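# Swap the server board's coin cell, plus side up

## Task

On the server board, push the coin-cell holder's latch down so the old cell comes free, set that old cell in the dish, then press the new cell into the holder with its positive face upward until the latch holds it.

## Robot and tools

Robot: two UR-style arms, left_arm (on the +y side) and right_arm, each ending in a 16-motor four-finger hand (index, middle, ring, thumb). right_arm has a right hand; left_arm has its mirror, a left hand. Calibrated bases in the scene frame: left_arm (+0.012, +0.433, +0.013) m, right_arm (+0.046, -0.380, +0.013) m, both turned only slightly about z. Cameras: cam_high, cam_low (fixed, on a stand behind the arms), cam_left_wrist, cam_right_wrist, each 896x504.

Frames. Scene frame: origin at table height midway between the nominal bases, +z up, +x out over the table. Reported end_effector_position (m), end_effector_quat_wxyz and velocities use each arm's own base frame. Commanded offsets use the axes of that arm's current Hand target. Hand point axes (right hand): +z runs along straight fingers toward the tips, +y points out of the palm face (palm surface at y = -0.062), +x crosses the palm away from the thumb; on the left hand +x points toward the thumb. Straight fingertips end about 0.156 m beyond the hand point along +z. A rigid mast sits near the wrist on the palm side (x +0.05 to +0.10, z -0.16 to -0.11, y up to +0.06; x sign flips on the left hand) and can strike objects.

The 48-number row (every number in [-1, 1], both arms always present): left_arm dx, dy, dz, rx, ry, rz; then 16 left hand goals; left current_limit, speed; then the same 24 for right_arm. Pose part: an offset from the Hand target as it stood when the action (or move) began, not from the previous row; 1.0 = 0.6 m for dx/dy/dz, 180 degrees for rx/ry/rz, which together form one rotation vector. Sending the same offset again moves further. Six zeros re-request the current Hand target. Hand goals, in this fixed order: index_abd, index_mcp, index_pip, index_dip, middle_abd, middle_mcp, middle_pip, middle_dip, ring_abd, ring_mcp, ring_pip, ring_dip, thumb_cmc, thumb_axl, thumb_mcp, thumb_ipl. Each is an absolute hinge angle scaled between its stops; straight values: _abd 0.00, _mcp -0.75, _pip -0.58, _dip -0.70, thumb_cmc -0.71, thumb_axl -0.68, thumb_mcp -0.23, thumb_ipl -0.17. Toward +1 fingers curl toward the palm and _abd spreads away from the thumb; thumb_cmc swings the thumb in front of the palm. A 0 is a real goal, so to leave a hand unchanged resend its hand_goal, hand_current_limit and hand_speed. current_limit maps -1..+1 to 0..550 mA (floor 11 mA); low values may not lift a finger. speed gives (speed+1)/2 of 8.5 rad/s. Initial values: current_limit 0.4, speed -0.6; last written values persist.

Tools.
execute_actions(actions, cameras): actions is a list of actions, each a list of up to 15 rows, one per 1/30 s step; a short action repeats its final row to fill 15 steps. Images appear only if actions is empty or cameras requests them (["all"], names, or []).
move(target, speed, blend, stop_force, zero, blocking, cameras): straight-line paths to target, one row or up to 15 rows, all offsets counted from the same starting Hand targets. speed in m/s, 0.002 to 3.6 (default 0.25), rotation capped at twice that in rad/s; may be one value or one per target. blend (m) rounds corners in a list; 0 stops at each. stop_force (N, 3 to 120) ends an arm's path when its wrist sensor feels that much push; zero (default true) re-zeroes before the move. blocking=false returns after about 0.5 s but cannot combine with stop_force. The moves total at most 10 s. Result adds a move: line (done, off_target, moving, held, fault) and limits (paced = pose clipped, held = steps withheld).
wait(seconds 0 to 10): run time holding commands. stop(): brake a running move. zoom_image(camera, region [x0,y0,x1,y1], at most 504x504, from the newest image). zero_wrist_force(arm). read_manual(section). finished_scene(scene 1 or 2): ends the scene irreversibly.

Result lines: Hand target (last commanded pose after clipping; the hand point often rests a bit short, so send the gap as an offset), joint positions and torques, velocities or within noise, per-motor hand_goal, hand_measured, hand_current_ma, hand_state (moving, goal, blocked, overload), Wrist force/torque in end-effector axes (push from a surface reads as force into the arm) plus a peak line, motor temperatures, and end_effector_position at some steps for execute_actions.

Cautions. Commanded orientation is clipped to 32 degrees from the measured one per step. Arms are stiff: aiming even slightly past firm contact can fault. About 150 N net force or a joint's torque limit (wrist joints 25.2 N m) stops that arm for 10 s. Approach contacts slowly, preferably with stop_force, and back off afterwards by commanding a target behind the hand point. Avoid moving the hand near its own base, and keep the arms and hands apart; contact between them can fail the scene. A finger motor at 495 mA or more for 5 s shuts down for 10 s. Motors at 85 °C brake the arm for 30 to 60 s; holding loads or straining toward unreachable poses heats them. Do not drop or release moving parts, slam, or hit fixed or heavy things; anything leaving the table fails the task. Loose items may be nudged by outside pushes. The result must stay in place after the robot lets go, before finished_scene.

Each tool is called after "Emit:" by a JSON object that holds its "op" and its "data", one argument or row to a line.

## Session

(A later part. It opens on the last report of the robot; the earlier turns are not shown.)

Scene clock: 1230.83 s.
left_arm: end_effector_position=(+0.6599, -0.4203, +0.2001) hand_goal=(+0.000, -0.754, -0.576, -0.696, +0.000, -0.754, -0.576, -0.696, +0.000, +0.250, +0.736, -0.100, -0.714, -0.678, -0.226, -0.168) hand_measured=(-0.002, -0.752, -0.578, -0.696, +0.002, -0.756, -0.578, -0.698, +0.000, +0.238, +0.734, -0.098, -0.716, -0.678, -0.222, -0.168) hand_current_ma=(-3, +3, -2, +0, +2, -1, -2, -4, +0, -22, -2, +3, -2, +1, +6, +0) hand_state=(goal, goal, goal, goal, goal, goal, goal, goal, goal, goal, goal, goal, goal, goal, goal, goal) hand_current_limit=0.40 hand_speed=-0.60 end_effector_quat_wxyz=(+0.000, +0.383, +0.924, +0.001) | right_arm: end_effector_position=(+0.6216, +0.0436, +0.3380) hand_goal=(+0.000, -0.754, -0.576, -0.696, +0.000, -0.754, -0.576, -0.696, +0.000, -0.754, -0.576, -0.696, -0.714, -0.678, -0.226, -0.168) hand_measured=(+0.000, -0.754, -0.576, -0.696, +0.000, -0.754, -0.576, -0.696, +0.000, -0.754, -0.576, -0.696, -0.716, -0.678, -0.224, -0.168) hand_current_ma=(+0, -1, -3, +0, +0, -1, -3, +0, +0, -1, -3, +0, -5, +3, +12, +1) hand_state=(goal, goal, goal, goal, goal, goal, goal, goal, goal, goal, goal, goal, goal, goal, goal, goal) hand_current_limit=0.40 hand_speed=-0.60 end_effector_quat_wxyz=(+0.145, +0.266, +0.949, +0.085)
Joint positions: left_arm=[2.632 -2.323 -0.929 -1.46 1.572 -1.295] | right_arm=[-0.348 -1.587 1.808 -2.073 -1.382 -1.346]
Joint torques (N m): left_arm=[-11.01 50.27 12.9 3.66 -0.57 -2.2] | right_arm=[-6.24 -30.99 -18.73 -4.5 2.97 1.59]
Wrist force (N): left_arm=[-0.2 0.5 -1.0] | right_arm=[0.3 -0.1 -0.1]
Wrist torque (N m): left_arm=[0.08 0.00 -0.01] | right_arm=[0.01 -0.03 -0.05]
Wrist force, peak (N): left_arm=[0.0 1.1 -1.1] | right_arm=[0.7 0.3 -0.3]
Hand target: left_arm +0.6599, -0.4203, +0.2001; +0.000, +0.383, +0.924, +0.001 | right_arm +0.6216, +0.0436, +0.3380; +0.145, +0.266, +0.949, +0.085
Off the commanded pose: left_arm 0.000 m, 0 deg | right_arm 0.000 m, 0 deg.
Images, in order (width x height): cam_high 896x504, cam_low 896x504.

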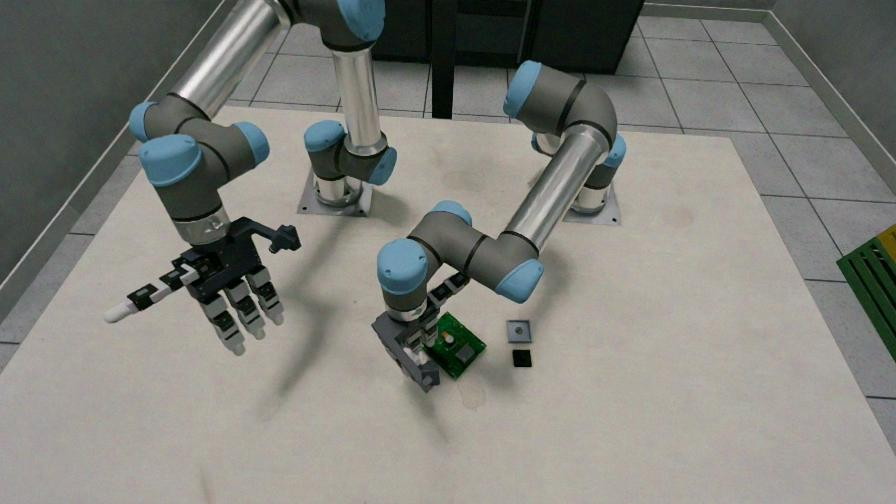

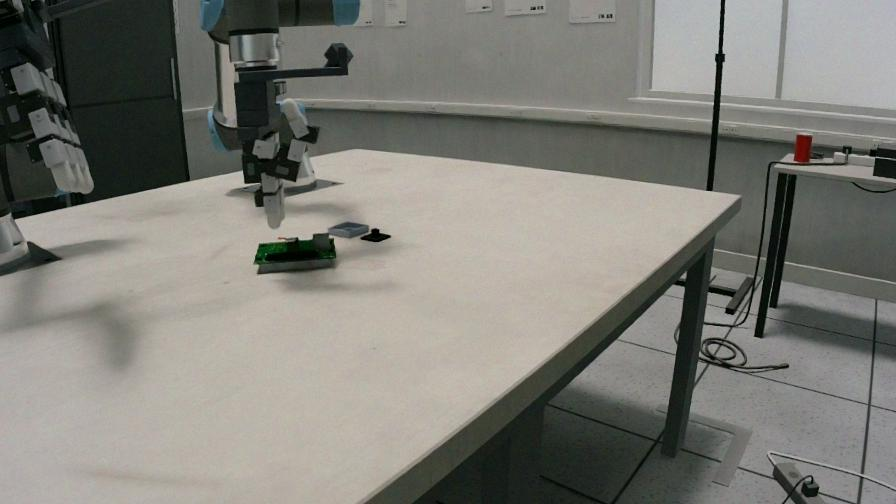

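Emit:
{"op": "move", "data": {
  "target": [0.17,0.0113,0.0683,0,0,0,0,-0.754,-0.576,-0.696,0,-0.754,-0.576,-0.696,0,0.25,0.737,-0.1,-0.714,-0.678,-0.226,-0.168,0.4,-0.6,0,0,0,0,0,0,0,-0.754,-0.576,-0.696,0,-0.754,-0.576,-0.696,0,-0.754,-0.576,-0.696,-0.714,-0.678,-0.226,-0.168,0.4,-0.6],
  "speed": 0.15,
  "cameras": []
}}

Emit:
{"op": "move", "data": {
  "target": [0,0,0.014,0,0,0,0,-0.754,-0.576,-0.696,0,-0.754,-0.576,-0.696,0,0.25,0.737,-0.1,-0.714,-0.678,-0.226,-0.168,0.4,-0.6,0,0,0,0,0,0,0,-0.754,-0.576,-0.696,0,-0.754,-0.576,-0.696,0,-0.754,-0.576,-0.696,-0.714,-0.678,-0.226,-0.168,0.4,-0.6],
  "speed": 0.008,
  "stop_force": 3,
  "cameras": ["cam_low"]
}}

Emit:
{"op": "zoom_image", "data": {
  "camera": "cam_low",
  "region": [276, 230, 302, 250]
}}

Scene clock: 1255.70 s.
left_arm: end_effector_position=(+0.5927, -0.3432, +0.1592) hand_goal=(+0.000, -0.754, -0.576, -0.696, +0.000, -0.754, -0.576, -0.696, +0.000, +0.250, +0.736, -0.100, -0.714, -0.678, -0.226, -0.168) hand_measured=(-0.002, -0.752, -0.578, -0.696, +0.002, -0.756, -0.578, -0.698, +0.000, +0.238, +0.734, -0.098, -0.716, -0.678, -0.222, -0.168) hand_current_ma=(-3, +3, -2, +0, +2, -1, -2, -4, +0, -22, -2, +3, -2, +1, +6, +0) hand_state=(goal, goal, goal, goal, goal, goal, goal, goal, goal, goal, goal, goal, goal, goal, goal, goal) hand_current_limit=0.40 hand_speed=-0.60 end_effector_quat_wxyz=(+0.000, +0.383, +0.924, +0.001) | right_arm: end_effector_position=(+0.6216, +0.0436, +0.3380) hand_goal=(+0.000, -0.754, -0.576, -0.696, +0.000, -0.754, -0.576, -0.696, +0.000, -0.754, -0.576, -0.696, -0.714, -0.678, -0.226, -0.168) hand_measured=(+0.000, -0.754, -0.576, -0.696, +0.000, -0.754, -0.576, -0.696, +0.000, -0.754, -0.576, -0.696, -0.716, -0.678, -0.224, -0.168) hand_current_ma=(+0, -1, -3, +0, +0, -1, -3, +0, +0, -1, -3, +0, -5, +3, +12, +1) hand_state=(goal, goal, goal, goal, goal, goal, goal, goal, goal, goal, goal, goal, goal, goal, goal, goal) hand_current_limit=0.40 hand_speed=-0.60 end_effector_quat_wxyz=(+0.145, +0.266, +0.949, +0.085)
Joint positions: left_arm=[2.683 -2.094 -1.418 -1.201 1.572 -1.244] | right_arm=[-0.348 -1.587 1.808 -2.073 -1.382 -1.346]
Joint torques (N m): left_arm=[-11.23 49.59 11.66 3.57 -1.03 -2.41] | right_arm=[-7.05 -30.76 -19.37 -4.59 2.94 1.48]
Wrist force (N): left_arm=[-0.5 0.8 -0.9] | right_arm=[0.4 0.2 -0.3]
Wrist torque (N m): left_arm=[0.10 0.04 -0.05] | right_arm=[0.06 -0.03 -0.03]
Wrist force, peak (N): left_arm=[-1.6 0.2 -1.5] | right_arm=[0.7 -0.1 -0.1]
Hand target: left_arm +0.5926, -0.3433, +0.1592; +0.000, +0.383, +0.924, +0.001 | right_arm +0.6216, +0.0436, +0.3380; +0.145, +0.266, +0.949, +0.085
Off the commanded pose: left_arm 0.000 m, 0 deg | right_arm 0.000 m, 0 deg.
move: done
No camera images: "cameras" was empty.

Scene clock: 1257.70 s.
left_arm: end_effector_position=(+0.5926, -0.3433, +0.1518) hand_goal=(+0.000, -0.754, -0.576, -0.696, +0.000, -0.754, -0.576, -0.696, +0.000, +0.250, +0.736, -0.100, -0.714, -0.678, -0.226, -0.168) hand_measured=(-0.002, -0.752, -0.578, -0.696, +0.002, -0.754, -0.578, -0.698, +0.000, +0.238, +0.734, -0.098, -0.716, -0.678, -0.222, -0.168) hand_current_ma=(-3, +3, -2, +0, +1, -1, -2, -3, +0, -22, -2, +3, -2, +1, +6, +0) hand_state=(goal, goal, goal, goal, goal, goal, goal, goal, goal, goal, goal, goal, goal, goal, goal, goal) hand_current_limit=0.40 hand_speed=-0.60 end_effector_quat_wxyz=(+0.000, +0.383, +0.924, +0.001) | right_arm: end_effector_position=(+0.6216, +0.0436, +0.3380) hand_goal=(+0.000, -0.754, -0.576, -0.696, +0.000, -0.754, -0.576, -0.696, +0.000, -0.754, -0.576, -0.696, -0.714, -0.678, -0.226, -0.168) hand_measured=(+0.000, -0.754, -0.576, -0.696, +0.000, -0.754, -0.576, -0.696, +0.000, -0.754, -0.576, -0.696, -0.716, -0.678, -0.224, -0.168) hand_current_ma=(+0, -1, -3, +0, +0, -1, -3, +0, +0, -1, -3, +0, -5, +3, +12, +1) hand_state=(goal, goal, goal, goal, goal, goal, goal, goal, goal, goal, goal, goal, goal, goal, goal, goal) hand_current_limit=0.40 hand_speed=-0.60 end_effector_quat_wxyz=(+0.145, +0.266, +0.949, +0.085)
Joint positions: left_arm=[2.683 -2.1 -1.428 -1.184 1.572 -1.244] | right_arm=[-0.348 -1.587 1.808 -2.073 -1.382 -1.346]
Joint torques (N m): left_arm=[-12.35 49.9 33.33 1.14 -0.99 -1.88] | right_arm=[-6.28 -30.13 -19.11 -4.46 3.08 1.54]
Wrist force (N): left_arm=[-0.1 0.7 -5.1] | right_arm=[0.3 -0.1 0.0]
Wrist torque (N m): left_arm=[0.43 -0.09 -0.01] | right_arm=[-0.01 -0.03 -0.05]
Wrist force, peak (N): left_arm=[-0.4 0.5 -8.0] | right_arm=[0.3 0.3 -0.4]
Hand target: left_arm +0.5926, -0.3433, +0.1518; +0.000, +0.383, +0.924, +0.001 (not the last commanded pose) | right_arm +0.6216, +0.0436, +0.3380; +0.145, +0.266, +0.949, +0.085
Off the commanded pose: left_arm 0.001 m, 0 deg | right_arm 0.000 m, 0 deg.
move: contact (left_arm)
Images, in order (width x height): cam_low 896x504.

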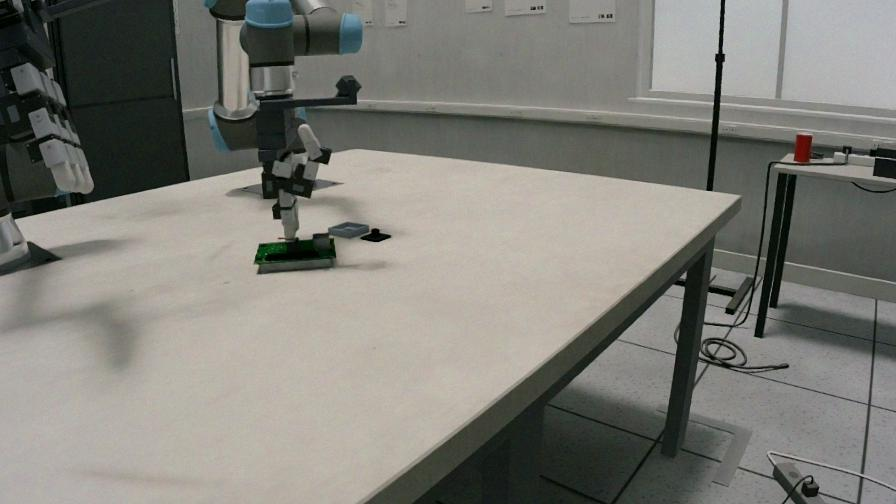

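Scaled by 19.385 from the camera's 896x504 image, which has a finer 1280x720 frame.

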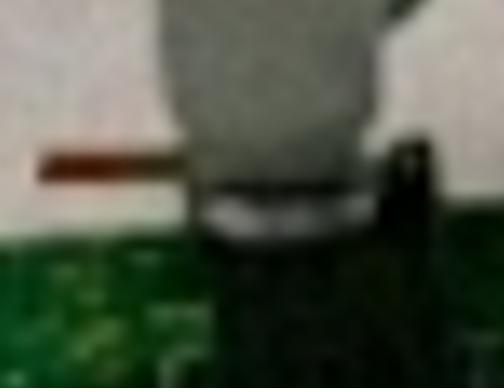

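Emit:
{"op": "move", "data": {
  "target": [0,0,-0.07,0,0,0,0,-0.754,-0.576,-0.696,0,-0.754,-0.576,-0.696,0,0.25,0.737,-0.1,-0.714,-0.678,-0.226,-0.168,0.4,-0.6,0,0,0,0,0,0,0,-0.754,-0.576,-0.696,0,-0.754,-0.576,-0.696,0,-0.754,-0.576,-0.696,-0.714,-0.678,-0.226,-0.168,0.4,-0.6],
  "speed": 0.08,
  "cameras": ["cam_left_wrist","cam_low","cam_high"]
}}

Emit:
{"op": "zoom_image", "data": {
  "camera": "cam_high",
  "region": [430, 320, 470, 350]
}}

Emit:
{"op": "zoom_image", "data": {
  "camera": "cam_low",
  "region": [276, 230, 302, 250]
}}

Emit:
{"op": "zoom_image", "data": {
  "camera": "cam_left_wrist",
  "region": [460, 50, 540, 130]
}}

Scene clock: 1274.20 s.
left_arm: end_effector_position=(+0.5926, -0.3434, +0.1939) hand_goal=(+0.000, -0.754, -0.576, -0.696, +0.000, -0.754, -0.576, -0.696, +0.000, +0.250, +0.736, -0.100, -0.714, -0.678, -0.226, -0.168) hand_measured=(-0.002, -0.752, -0.578, -0.696, +0.002, -0.754, -0.578, -0.698, +0.000, +0.238, +0.734, -0.098, -0.716, -0.678, -0.222, -0.168) hand_current_ma=(-3, +3, -2, +0, +1, -1, -2, -3, +0, -22, -2, +3, -2, +1, +6, +0) hand_state=(goal, goal, goal, goal, goal, goal, goal, goal, goal, goal, goal, goal, goal, goal, goal, goal) hand_current_limit=0.40 hand_speed=-0.60 end_effector_quat_wxyz=(+0.000, +0.383, +0.924, +0.001) | right_arm: end_effector_position=(+0.6216, +0.0436, +0.3380) hand_goal=(+0.000, -0.754, -0.576, -0.696, +0.000, -0.754, -0.576, -0.696, +0.000, -0.754, -0.576, -0.696, -0.714, -0.678, -0.226, -0.168) hand_measured=(+0.000, -0.754, -0.576, -0.696, +0.000, -0.754, -0.576, -0.696, +0.000, -0.754, -0.576, -0.696, -0.716, -0.678, -0.224, -0.168) hand_current_ma=(+0, -1, -3, +0, +0, -1, -3, +0, +0, -1, -3, +0, -5, +3, +12, +1) hand_state=(goal, goal, goal, goal, goal, goal, goal, goal, goal, goal, goal, goal, goal, goal, goal, goal) hand_current_limit=0.40 hand_speed=-0.60 end_effector_quat_wxyz=(+0.145, +0.266, +0.949, +0.085)
Joint positions: left_arm=[2.683 -2.067 -1.367 -1.279 1.572 -1.245] | right_arm=[-0.348 -1.587 1.808 -2.073 -1.382 -1.346]
Joint torques (N m): left_arm=[-12.03 37.56 13.82 2.4 -0.29 -2.38] | right_arm=[-5.88 -30.47 -18.34 -4.37 2.94 1.6]
Wrist force (N): left_arm=[-0.3 0.6 -1.2] | right_arm=[0.0 0.2 -0.1]
Wrist torque (N m): left_arm=[0.09 0.00 0.00] | right_arm=[0.05 0.01 -0.07]
Wrist force, peak (N): left_arm=[0.0 0.8 -5.1] | right_arm=[0.5 0.4 -0.4]
Hand target: left_arm +0.5926, -0.3433, +0.1938; +0.000, +0.383, +0.924, +0.001 | right_arm +0.6216, +0.0436, +0.3380; +0.145, +0.266, +0.949, +0.085
Off the commanded pose: left_arm 0.000 m, 0 deg | right_arm 0.000 m, 0 deg.
move: done
Images, in order (width x height): cam_high 896x504, cam_low 896x504, cam_left_wrist 896x504.

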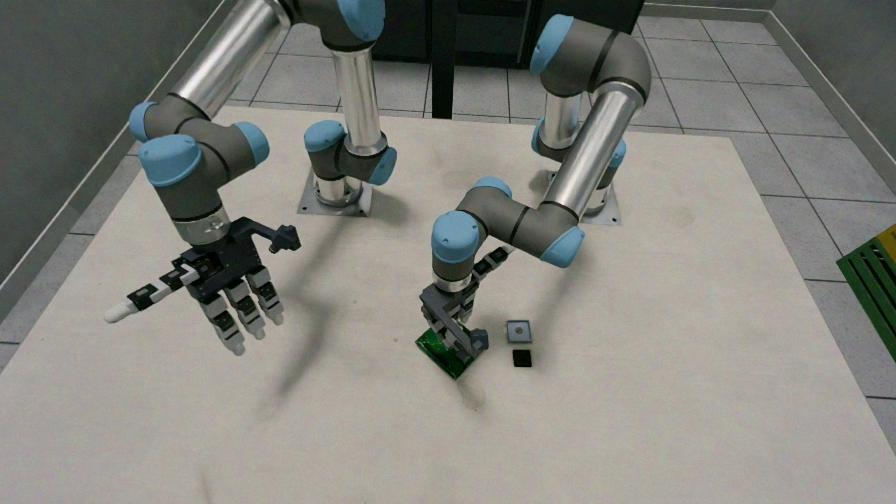

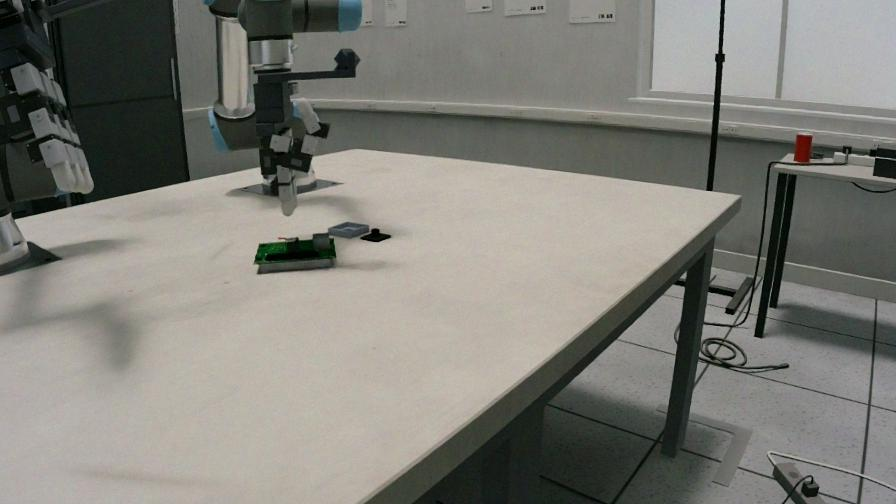

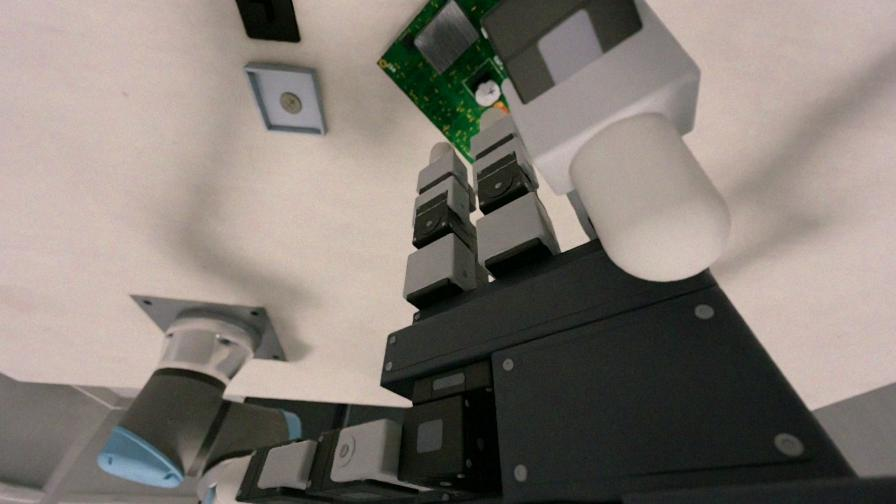

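Scaled by 12.600 from the camera's 896x504 image, which has a finer 1280x720 frame.

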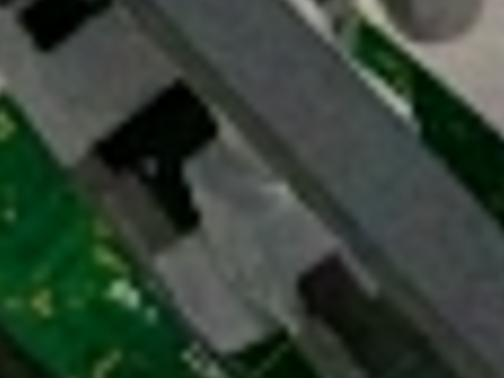

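Scaled by 19.385 from the camera's 896x504 image, which has a finer 1280x720 frame.

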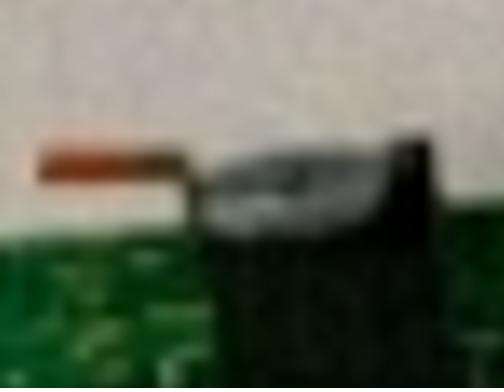

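Scaled by 6.300 from the camera's 896x504 image, which has a finer 1280x720 frame.

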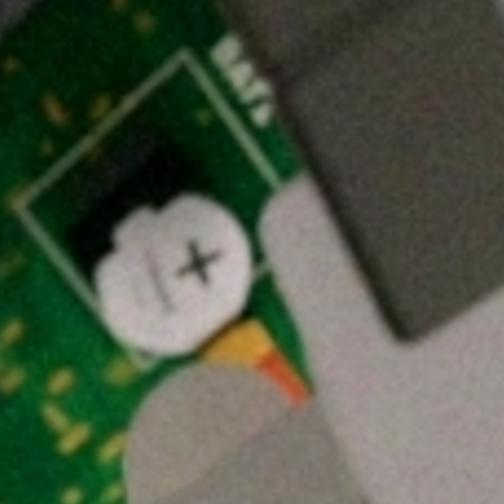

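Emit:
{"op": "move", "data": {
  "target": [-0.2,-0.1,-0.05,0,0,0,0,-0.754,-0.576,-0.696,0,-0.754,-0.576,-0.696,0,0.25,0.737,-0.1,-0.714,-0.678,-0.226,-0.168,0.4,-0.6,0,0,0,0,0,0,0,-0.754,-0.576,-0.696,0,-0.754,-0.576,-0.696,0,-0.754,-0.576,-0.696,-0.714,-0.678,-0.226,-0.168,0.4,-0.6],
  "speed": 0.3,
  "cameras": ["cam_high","cam_left_wrist"]
}}

Emit:
{"op": "zoom_image", "data": {
  "camera": "cam_high",
  "region": [436, 326, 464, 350]
}}

Scene clock: 1304.13 s.
left_arm: end_effector_position=(+0.6350, -0.4706, +0.2236) hand_goal=(+0.000, -0.754, -0.576, -0.696, +0.000, -0.754, -0.576, -0.696, +0.000, +0.250, +0.736, -0.100, -0.714, -0.678, -0.226, -0.168) hand_measured=(-0.002, -0.752, -0.578, -0.696, +0.002, -0.754, -0.578, -0.698, +0.000, +0.238, +0.734, -0.098, -0.716, -0.678, -0.222, -0.168) hand_current_ma=(-3, +3, -2, +0, +1, +0, -2, -3, +0, -22, -2, +3, -2, +1, +6, +0) hand_state=(goal, goal, goal, goal, goal, goal, goal, goal, goal, goal, goal, goal, goal, goal, goal, goal) hand_current_limit=0.40 hand_speed=-0.60 end_effector_quat_wxyz=(+0.000, +0.383, +0.924, +0.001) | right_arm: end_effector_position=(+0.6216, +0.0436, +0.3380) hand_goal=(+0.000, -0.754, -0.576, -0.696, +0.000, -0.754, -0.576, -0.696, +0.000, -0.754, -0.576, -0.696, -0.714, -0.678, -0.226, -0.168) hand_measured=(+0.000, -0.754, -0.576, -0.696, +0.000, -0.754, -0.576, -0.696, +0.000, -0.754, -0.576, -0.696, -0.716, -0.678, -0.224, -0.168) hand_current_ma=(+0, -1, -3, +0, +0, -1, -3, +0, +0, -1, -3, +0, -5, +3, +12, +1) hand_state=(goal, goal, goal, goal, goal, goal, goal, goal, goal, goal, goal, goal, goal, goal, goal, goal) hand_current_limit=0.40 hand_speed=-0.60 end_effector_quat_wxyz=(+0.145, +0.266, +0.949, +0.085)
Joint positions: left_arm=[2.561 -2.362 -0.8 -1.55 1.572 -1.366] | right_arm=[-0.348 -1.587 1.808 -2.073 -1.382 -1.346]
Joint torques (N m): left_arm=[1.52 48.21 36.19 1.17 0.6 1.9] | right_arm=[-5.6 -30.78 -19.07 -4.33 3.09 1.42]
Wrist force (N): left_arm=[-0.4 1.0 -0.9] | right_arm=[0.2 0.2 -0.6]
Wrist torque (N m): left_arm=[0.13 0.04 -0.13] | right_arm=[0.09 0.00 -0.05]
Wrist force, peak (N): left_arm=[1.6 2.1 -0.5] | right_arm=[0.7 -0.1 -0.4]
Hand target: left_arm +0.6350, -0.4706, +0.2236; +0.000, +0.383, +0.924, +0.001 | right_arm +0.6216, +0.0436, +0.3380; +0.145, +0.266, +0.949, +0.085
Off the commanded pose: left_arm 0.000 m, 0 deg | right_arm 0.000 m, 0 deg.
move: done
Images, in order (width x height): cam_high 896x504, cam_left_wrist 896x504.

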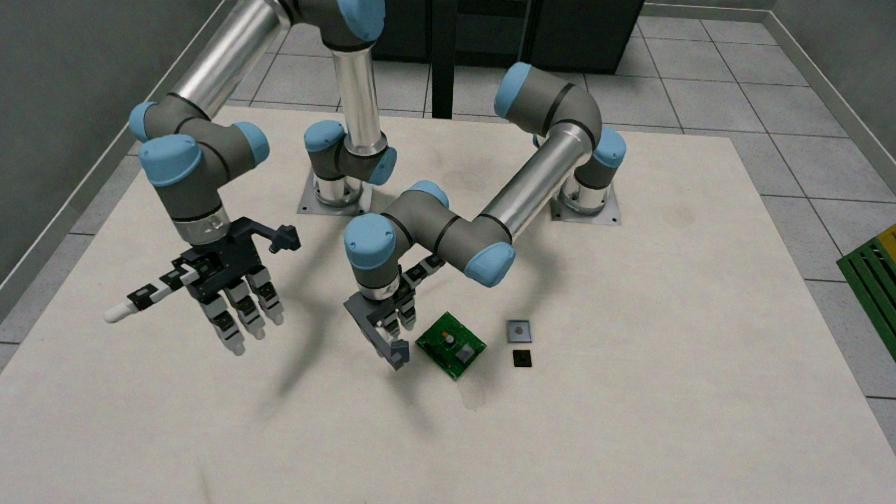

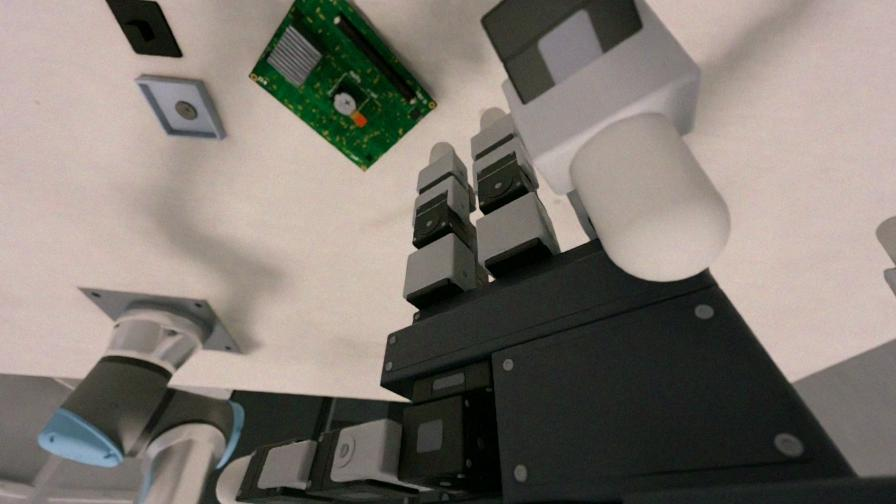

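Scaled by 18.000 from the camera's 896x504 image, which has a finer 1280x720 frame.

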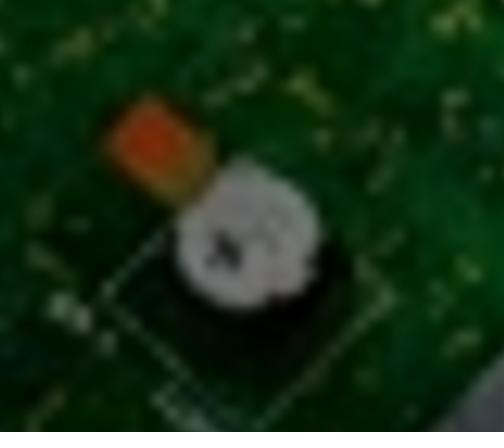

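Emit:
{"op": "move", "data": {
  "target": [0,0,-0.03,0,0,0.5,-0.06,-0.754,-0.576,-0.696,0.06,-0.754,-0.576,-0.696,0,0.068,0.737,0.174,-0.714,-0.678,-0.226,-0.168,0.4,-0.6,0,0,0,0,0,0,0,-0.754,-0.576,-0.696,0,-0.754,-0.576,-0.696,0,-0.754,-0.576,-0.696,-0.714,-0.678,-0.226,-0.168,0.4,-0.6],
  "speed": 0.6,
  "cameras": []
}}

Emit:
{"op": "move", "data": {
  "target": [-0.1453,-0.1627,0.0833,0,0,0.5,-0.06,-0.754,-0.576,-0.696,0.06,-0.754,-0.576,-0.696,0,0.068,0.737,0.174,-0.714,-0.678,-0.226,-0.168,0.4,-0.6,0,0,0,0,0,0,0,-0.754,-0.576,-0.696,0,-0.754,-0.576,-0.696,0,-0.754,-0.576,-0.696,-0.714,-0.678,-0.226,-0.168,0.4,-0.6],
  "speed": 0.5,
  "cameras": ["cam_left_wrist"]
}}

Emit:
{"op": "zoom_image", "data": {
  "camera": "cam_left_wrist",
  "region": [430, 60, 510, 140]
}}

Scene clock: 1325.90 s.
left_arm: end_effector_position=(+0.6350, -0.4706, +0.2417) hand_goal=(-0.060, -0.754, -0.576, -0.696, +0.060, -0.754, -0.576, -0.696, +0.000, +0.068, +0.736, +0.174, -0.714, -0.678, -0.226, -0.168) hand_measured=(-0.056, -0.752, -0.578, -0.696, +0.058, -0.754, -0.578, -0.698, +0.000, +0.064, +0.734, +0.172, -0.716, -0.678, -0.222, -0.168) hand_current_ma=(+4, +3, -2, +0, -3, +0, -2, -3, +0, -8, -2, -3, -2, +1, +6, +0) hand_state=(goal, goal, goal, goal, goal, goal, goal, goal, goal, goal, goal, goal, goal, goal, goal, goal) hand_current_limit=0.40 hand_speed=-0.60 end_effector_quat_wxyz=(+0.000, +0.924, +0.383, +0.000) | right_arm: end_effector_position=(+0.6216, +0.0436, +0.3380) hand_goal=(+0.000, -0.754, -0.576, -0.696, +0.000, -0.754, -0.576, -0.696, +0.000, -0.754, -0.576, -0.696, -0.714, -0.678, -0.226, -0.168) hand_measured=(+0.000, -0.754, -0.576, -0.696, +0.000, -0.754, -0.576, -0.696, +0.000, -0.754, -0.576, -0.696, -0.716, -0.678, -0.224, -0.168) hand_current_ma=(+0, -1, -3, +0, +0, -1, -3, +0, +0, -1, -3, +0, -5, +3, +12, +1) hand_state=(goal, goal, goal, goal, goal, goal, goal, goal, goal, goal, goal, goal, goal, goal, goal, goal) hand_current_limit=0.40 hand_speed=-0.60 end_effector_quat_wxyz=(+0.145, +0.266, +0.949, +0.085)
Joint positions: left_arm=[2.68 -2.071 -1.235 -1.407 1.572 0.323] | right_arm=[-0.348 -1.587 1.808 -2.073 -1.382 -1.346]
Joint torques (N m): left_arm=[-12.86 37.08 38.16 1.4 0.77 2.21] | right_arm=[-5.87 -31.19 -19.21 -4.31 3.01 1.37]
Wrist force (N): left_arm=[-0.4 0.6 -0.8] | right_arm=[0.5 0.1 -0.2]
Wrist torque (N m): left_arm=[0.05 0.03 0.04] | right_arm=[0.04 -0.04 -0.03]
Wrist force, peak (N): left_arm=[-0.3 1.0 -1.3] | right_arm=[0.4 -0.2 -0.7]
Hand target: left_arm +0.6350, -0.4707, +0.2416; +0.000, +0.924, +0.383, +0.000 | right_arm +0.6216, +0.0436, +0.3380; +0.145, +0.266, +0.949, +0.085
Off the commanded pose: left_arm 0.000 m, 0 deg | right_arm 0.000 m, 0 deg.
move: done
No camera images: "cameras" was empty.

Scene clock: 1328.07 s.
left_arm: end_effector_position=(+0.5043, -0.4634, +0.1916) hand_goal=(-0.060, -0.754, -0.576, -0.696, +0.060, -0.754, -0.576, -0.696, +0.000, +0.068, +0.736, +0.174, -0.714, -0.678, -0.226, -0.168) hand_measured=(-0.056, -0.752, -0.578, -0.696, +0.058, -0.754, -0.578, -0.698, +0.000, +0.064, +0.734, +0.172, -0.716, -0.678, -0.222, -0.168) hand_current_ma=(+4, +3, -2, +0, -3, +0, -2, -3, +0, -8, -2, -3, -2, +1, +6, +0) hand_state=(goal, goal, goal, goal, goal, goal, goal, goal, goal, goal, goal, goal, goal, goal, goal, goal) hand_current_limit=0.40 hand_speed=-0.60 end_effector_quat_wxyz=(-0.001, +0.924, -0.383, +0.000) | right_arm: end_effector_position=(+0.6216, +0.0436, +0.3380) hand_goal=(+0.000, -0.754, -0.576, -0.696, +0.000, -0.754, -0.576, -0.696, +0.000, -0.754, -0.576, -0.696, -0.714, -0.678, -0.226, -0.168) hand_measured=(+0.000, -0.754, -0.576, -0.696, +0.000, -0.754, -0.576, -0.696, +0.000, -0.754, -0.576, -0.696, -0.716, -0.678, -0.224, -0.168) hand_current_ma=(+0, -1, -3, +0, +0, -1, -3, +0, +0, -1, -3, +0, -5, +3, +12, +1) hand_state=(goal, goal, goal, goal, goal, goal, goal, goal, goal, goal, goal, goal, goal, goal, goal, goal) hand_current_limit=0.40 hand_speed=-0.60 end_effector_quat_wxyz=(+0.145, +0.266, +0.949, +0.085)
Joint positions: left_arm=[2.726 -2.024 -1.438 -1.251 1.572 1.941] | right_arm=[-0.348 -1.587 1.808 -2.073 -1.382 -1.346]
Joint torques (N m): left_arm=[10.48 50.06 36.42 1.13 -0.17 2.21] | right_arm=[-7.05 -30.75 -18.62 -4.21 2.95 1.2]
Wrist force (N): left_arm=[-0.1 0.4 -0.7] | right_arm=[0.3 0.1 0.0]
Wrist torque (N m): left_arm=[0.04 0.00 0.09] | right_arm=[0.02 -0.02 -0.04]
Wrist force, peak (N): left_arm=[-0.5 1.0 -1.2] | right_arm=[0.5 -0.1 -0.3]
Hand target: left_arm +0.5043, -0.4632, +0.1916; -0.001, +0.924, -0.383, +0.000 | right_arm +0.6216, +0.0436, +0.3380; +0.145, +0.266, +0.949, +0.085
Off the commanded pose: left_arm 0.000 m, 0 deg | right_arm 0.000 m, 0 deg.
move: done
Images, in order (width x height): cam_left_wrist 896x504.

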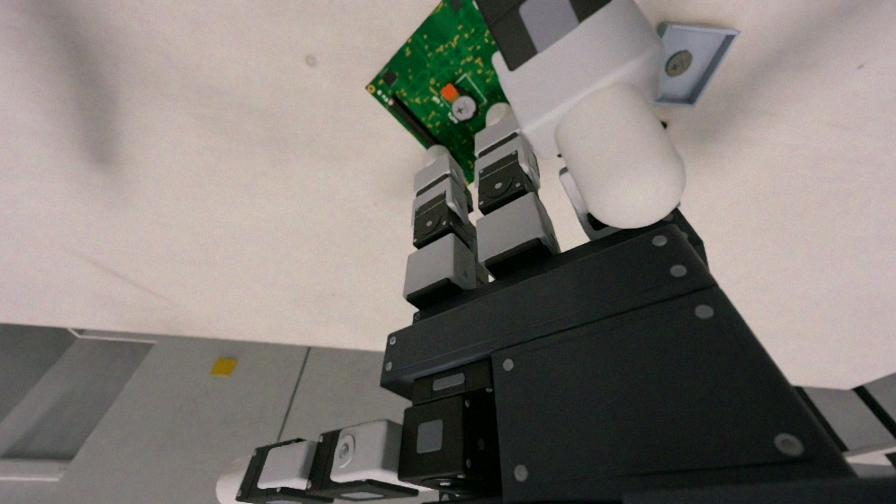

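Scaled by 6.300 from the camera's 896x504 image, which has a finer 1280x720 frame.

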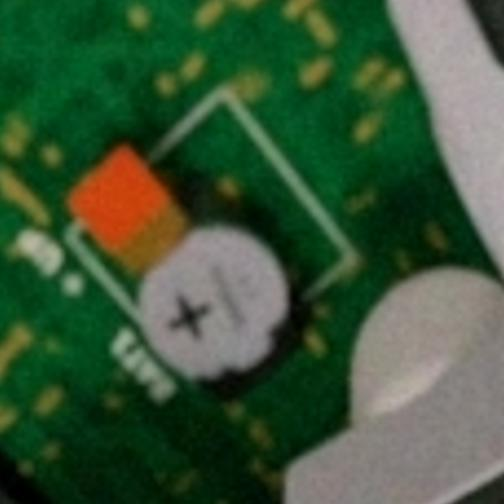

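Emit:
{"op": "zoom_image", "data": {
  "camera": "cam_left_wrist",
  "region": [438, 80, 482, 124]
}}

Scaled by 11.455 from the camera's 896x504 image, which has a finer 1280x720 frame.

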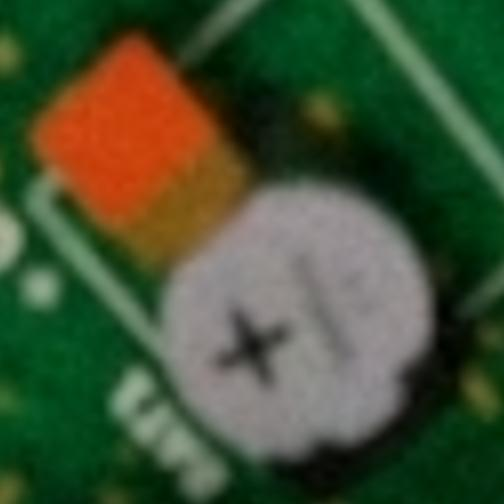

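Emit:
{"op": "finished_scene", "data": {
  "scene": 2
}}

The scene is finished: the task was done.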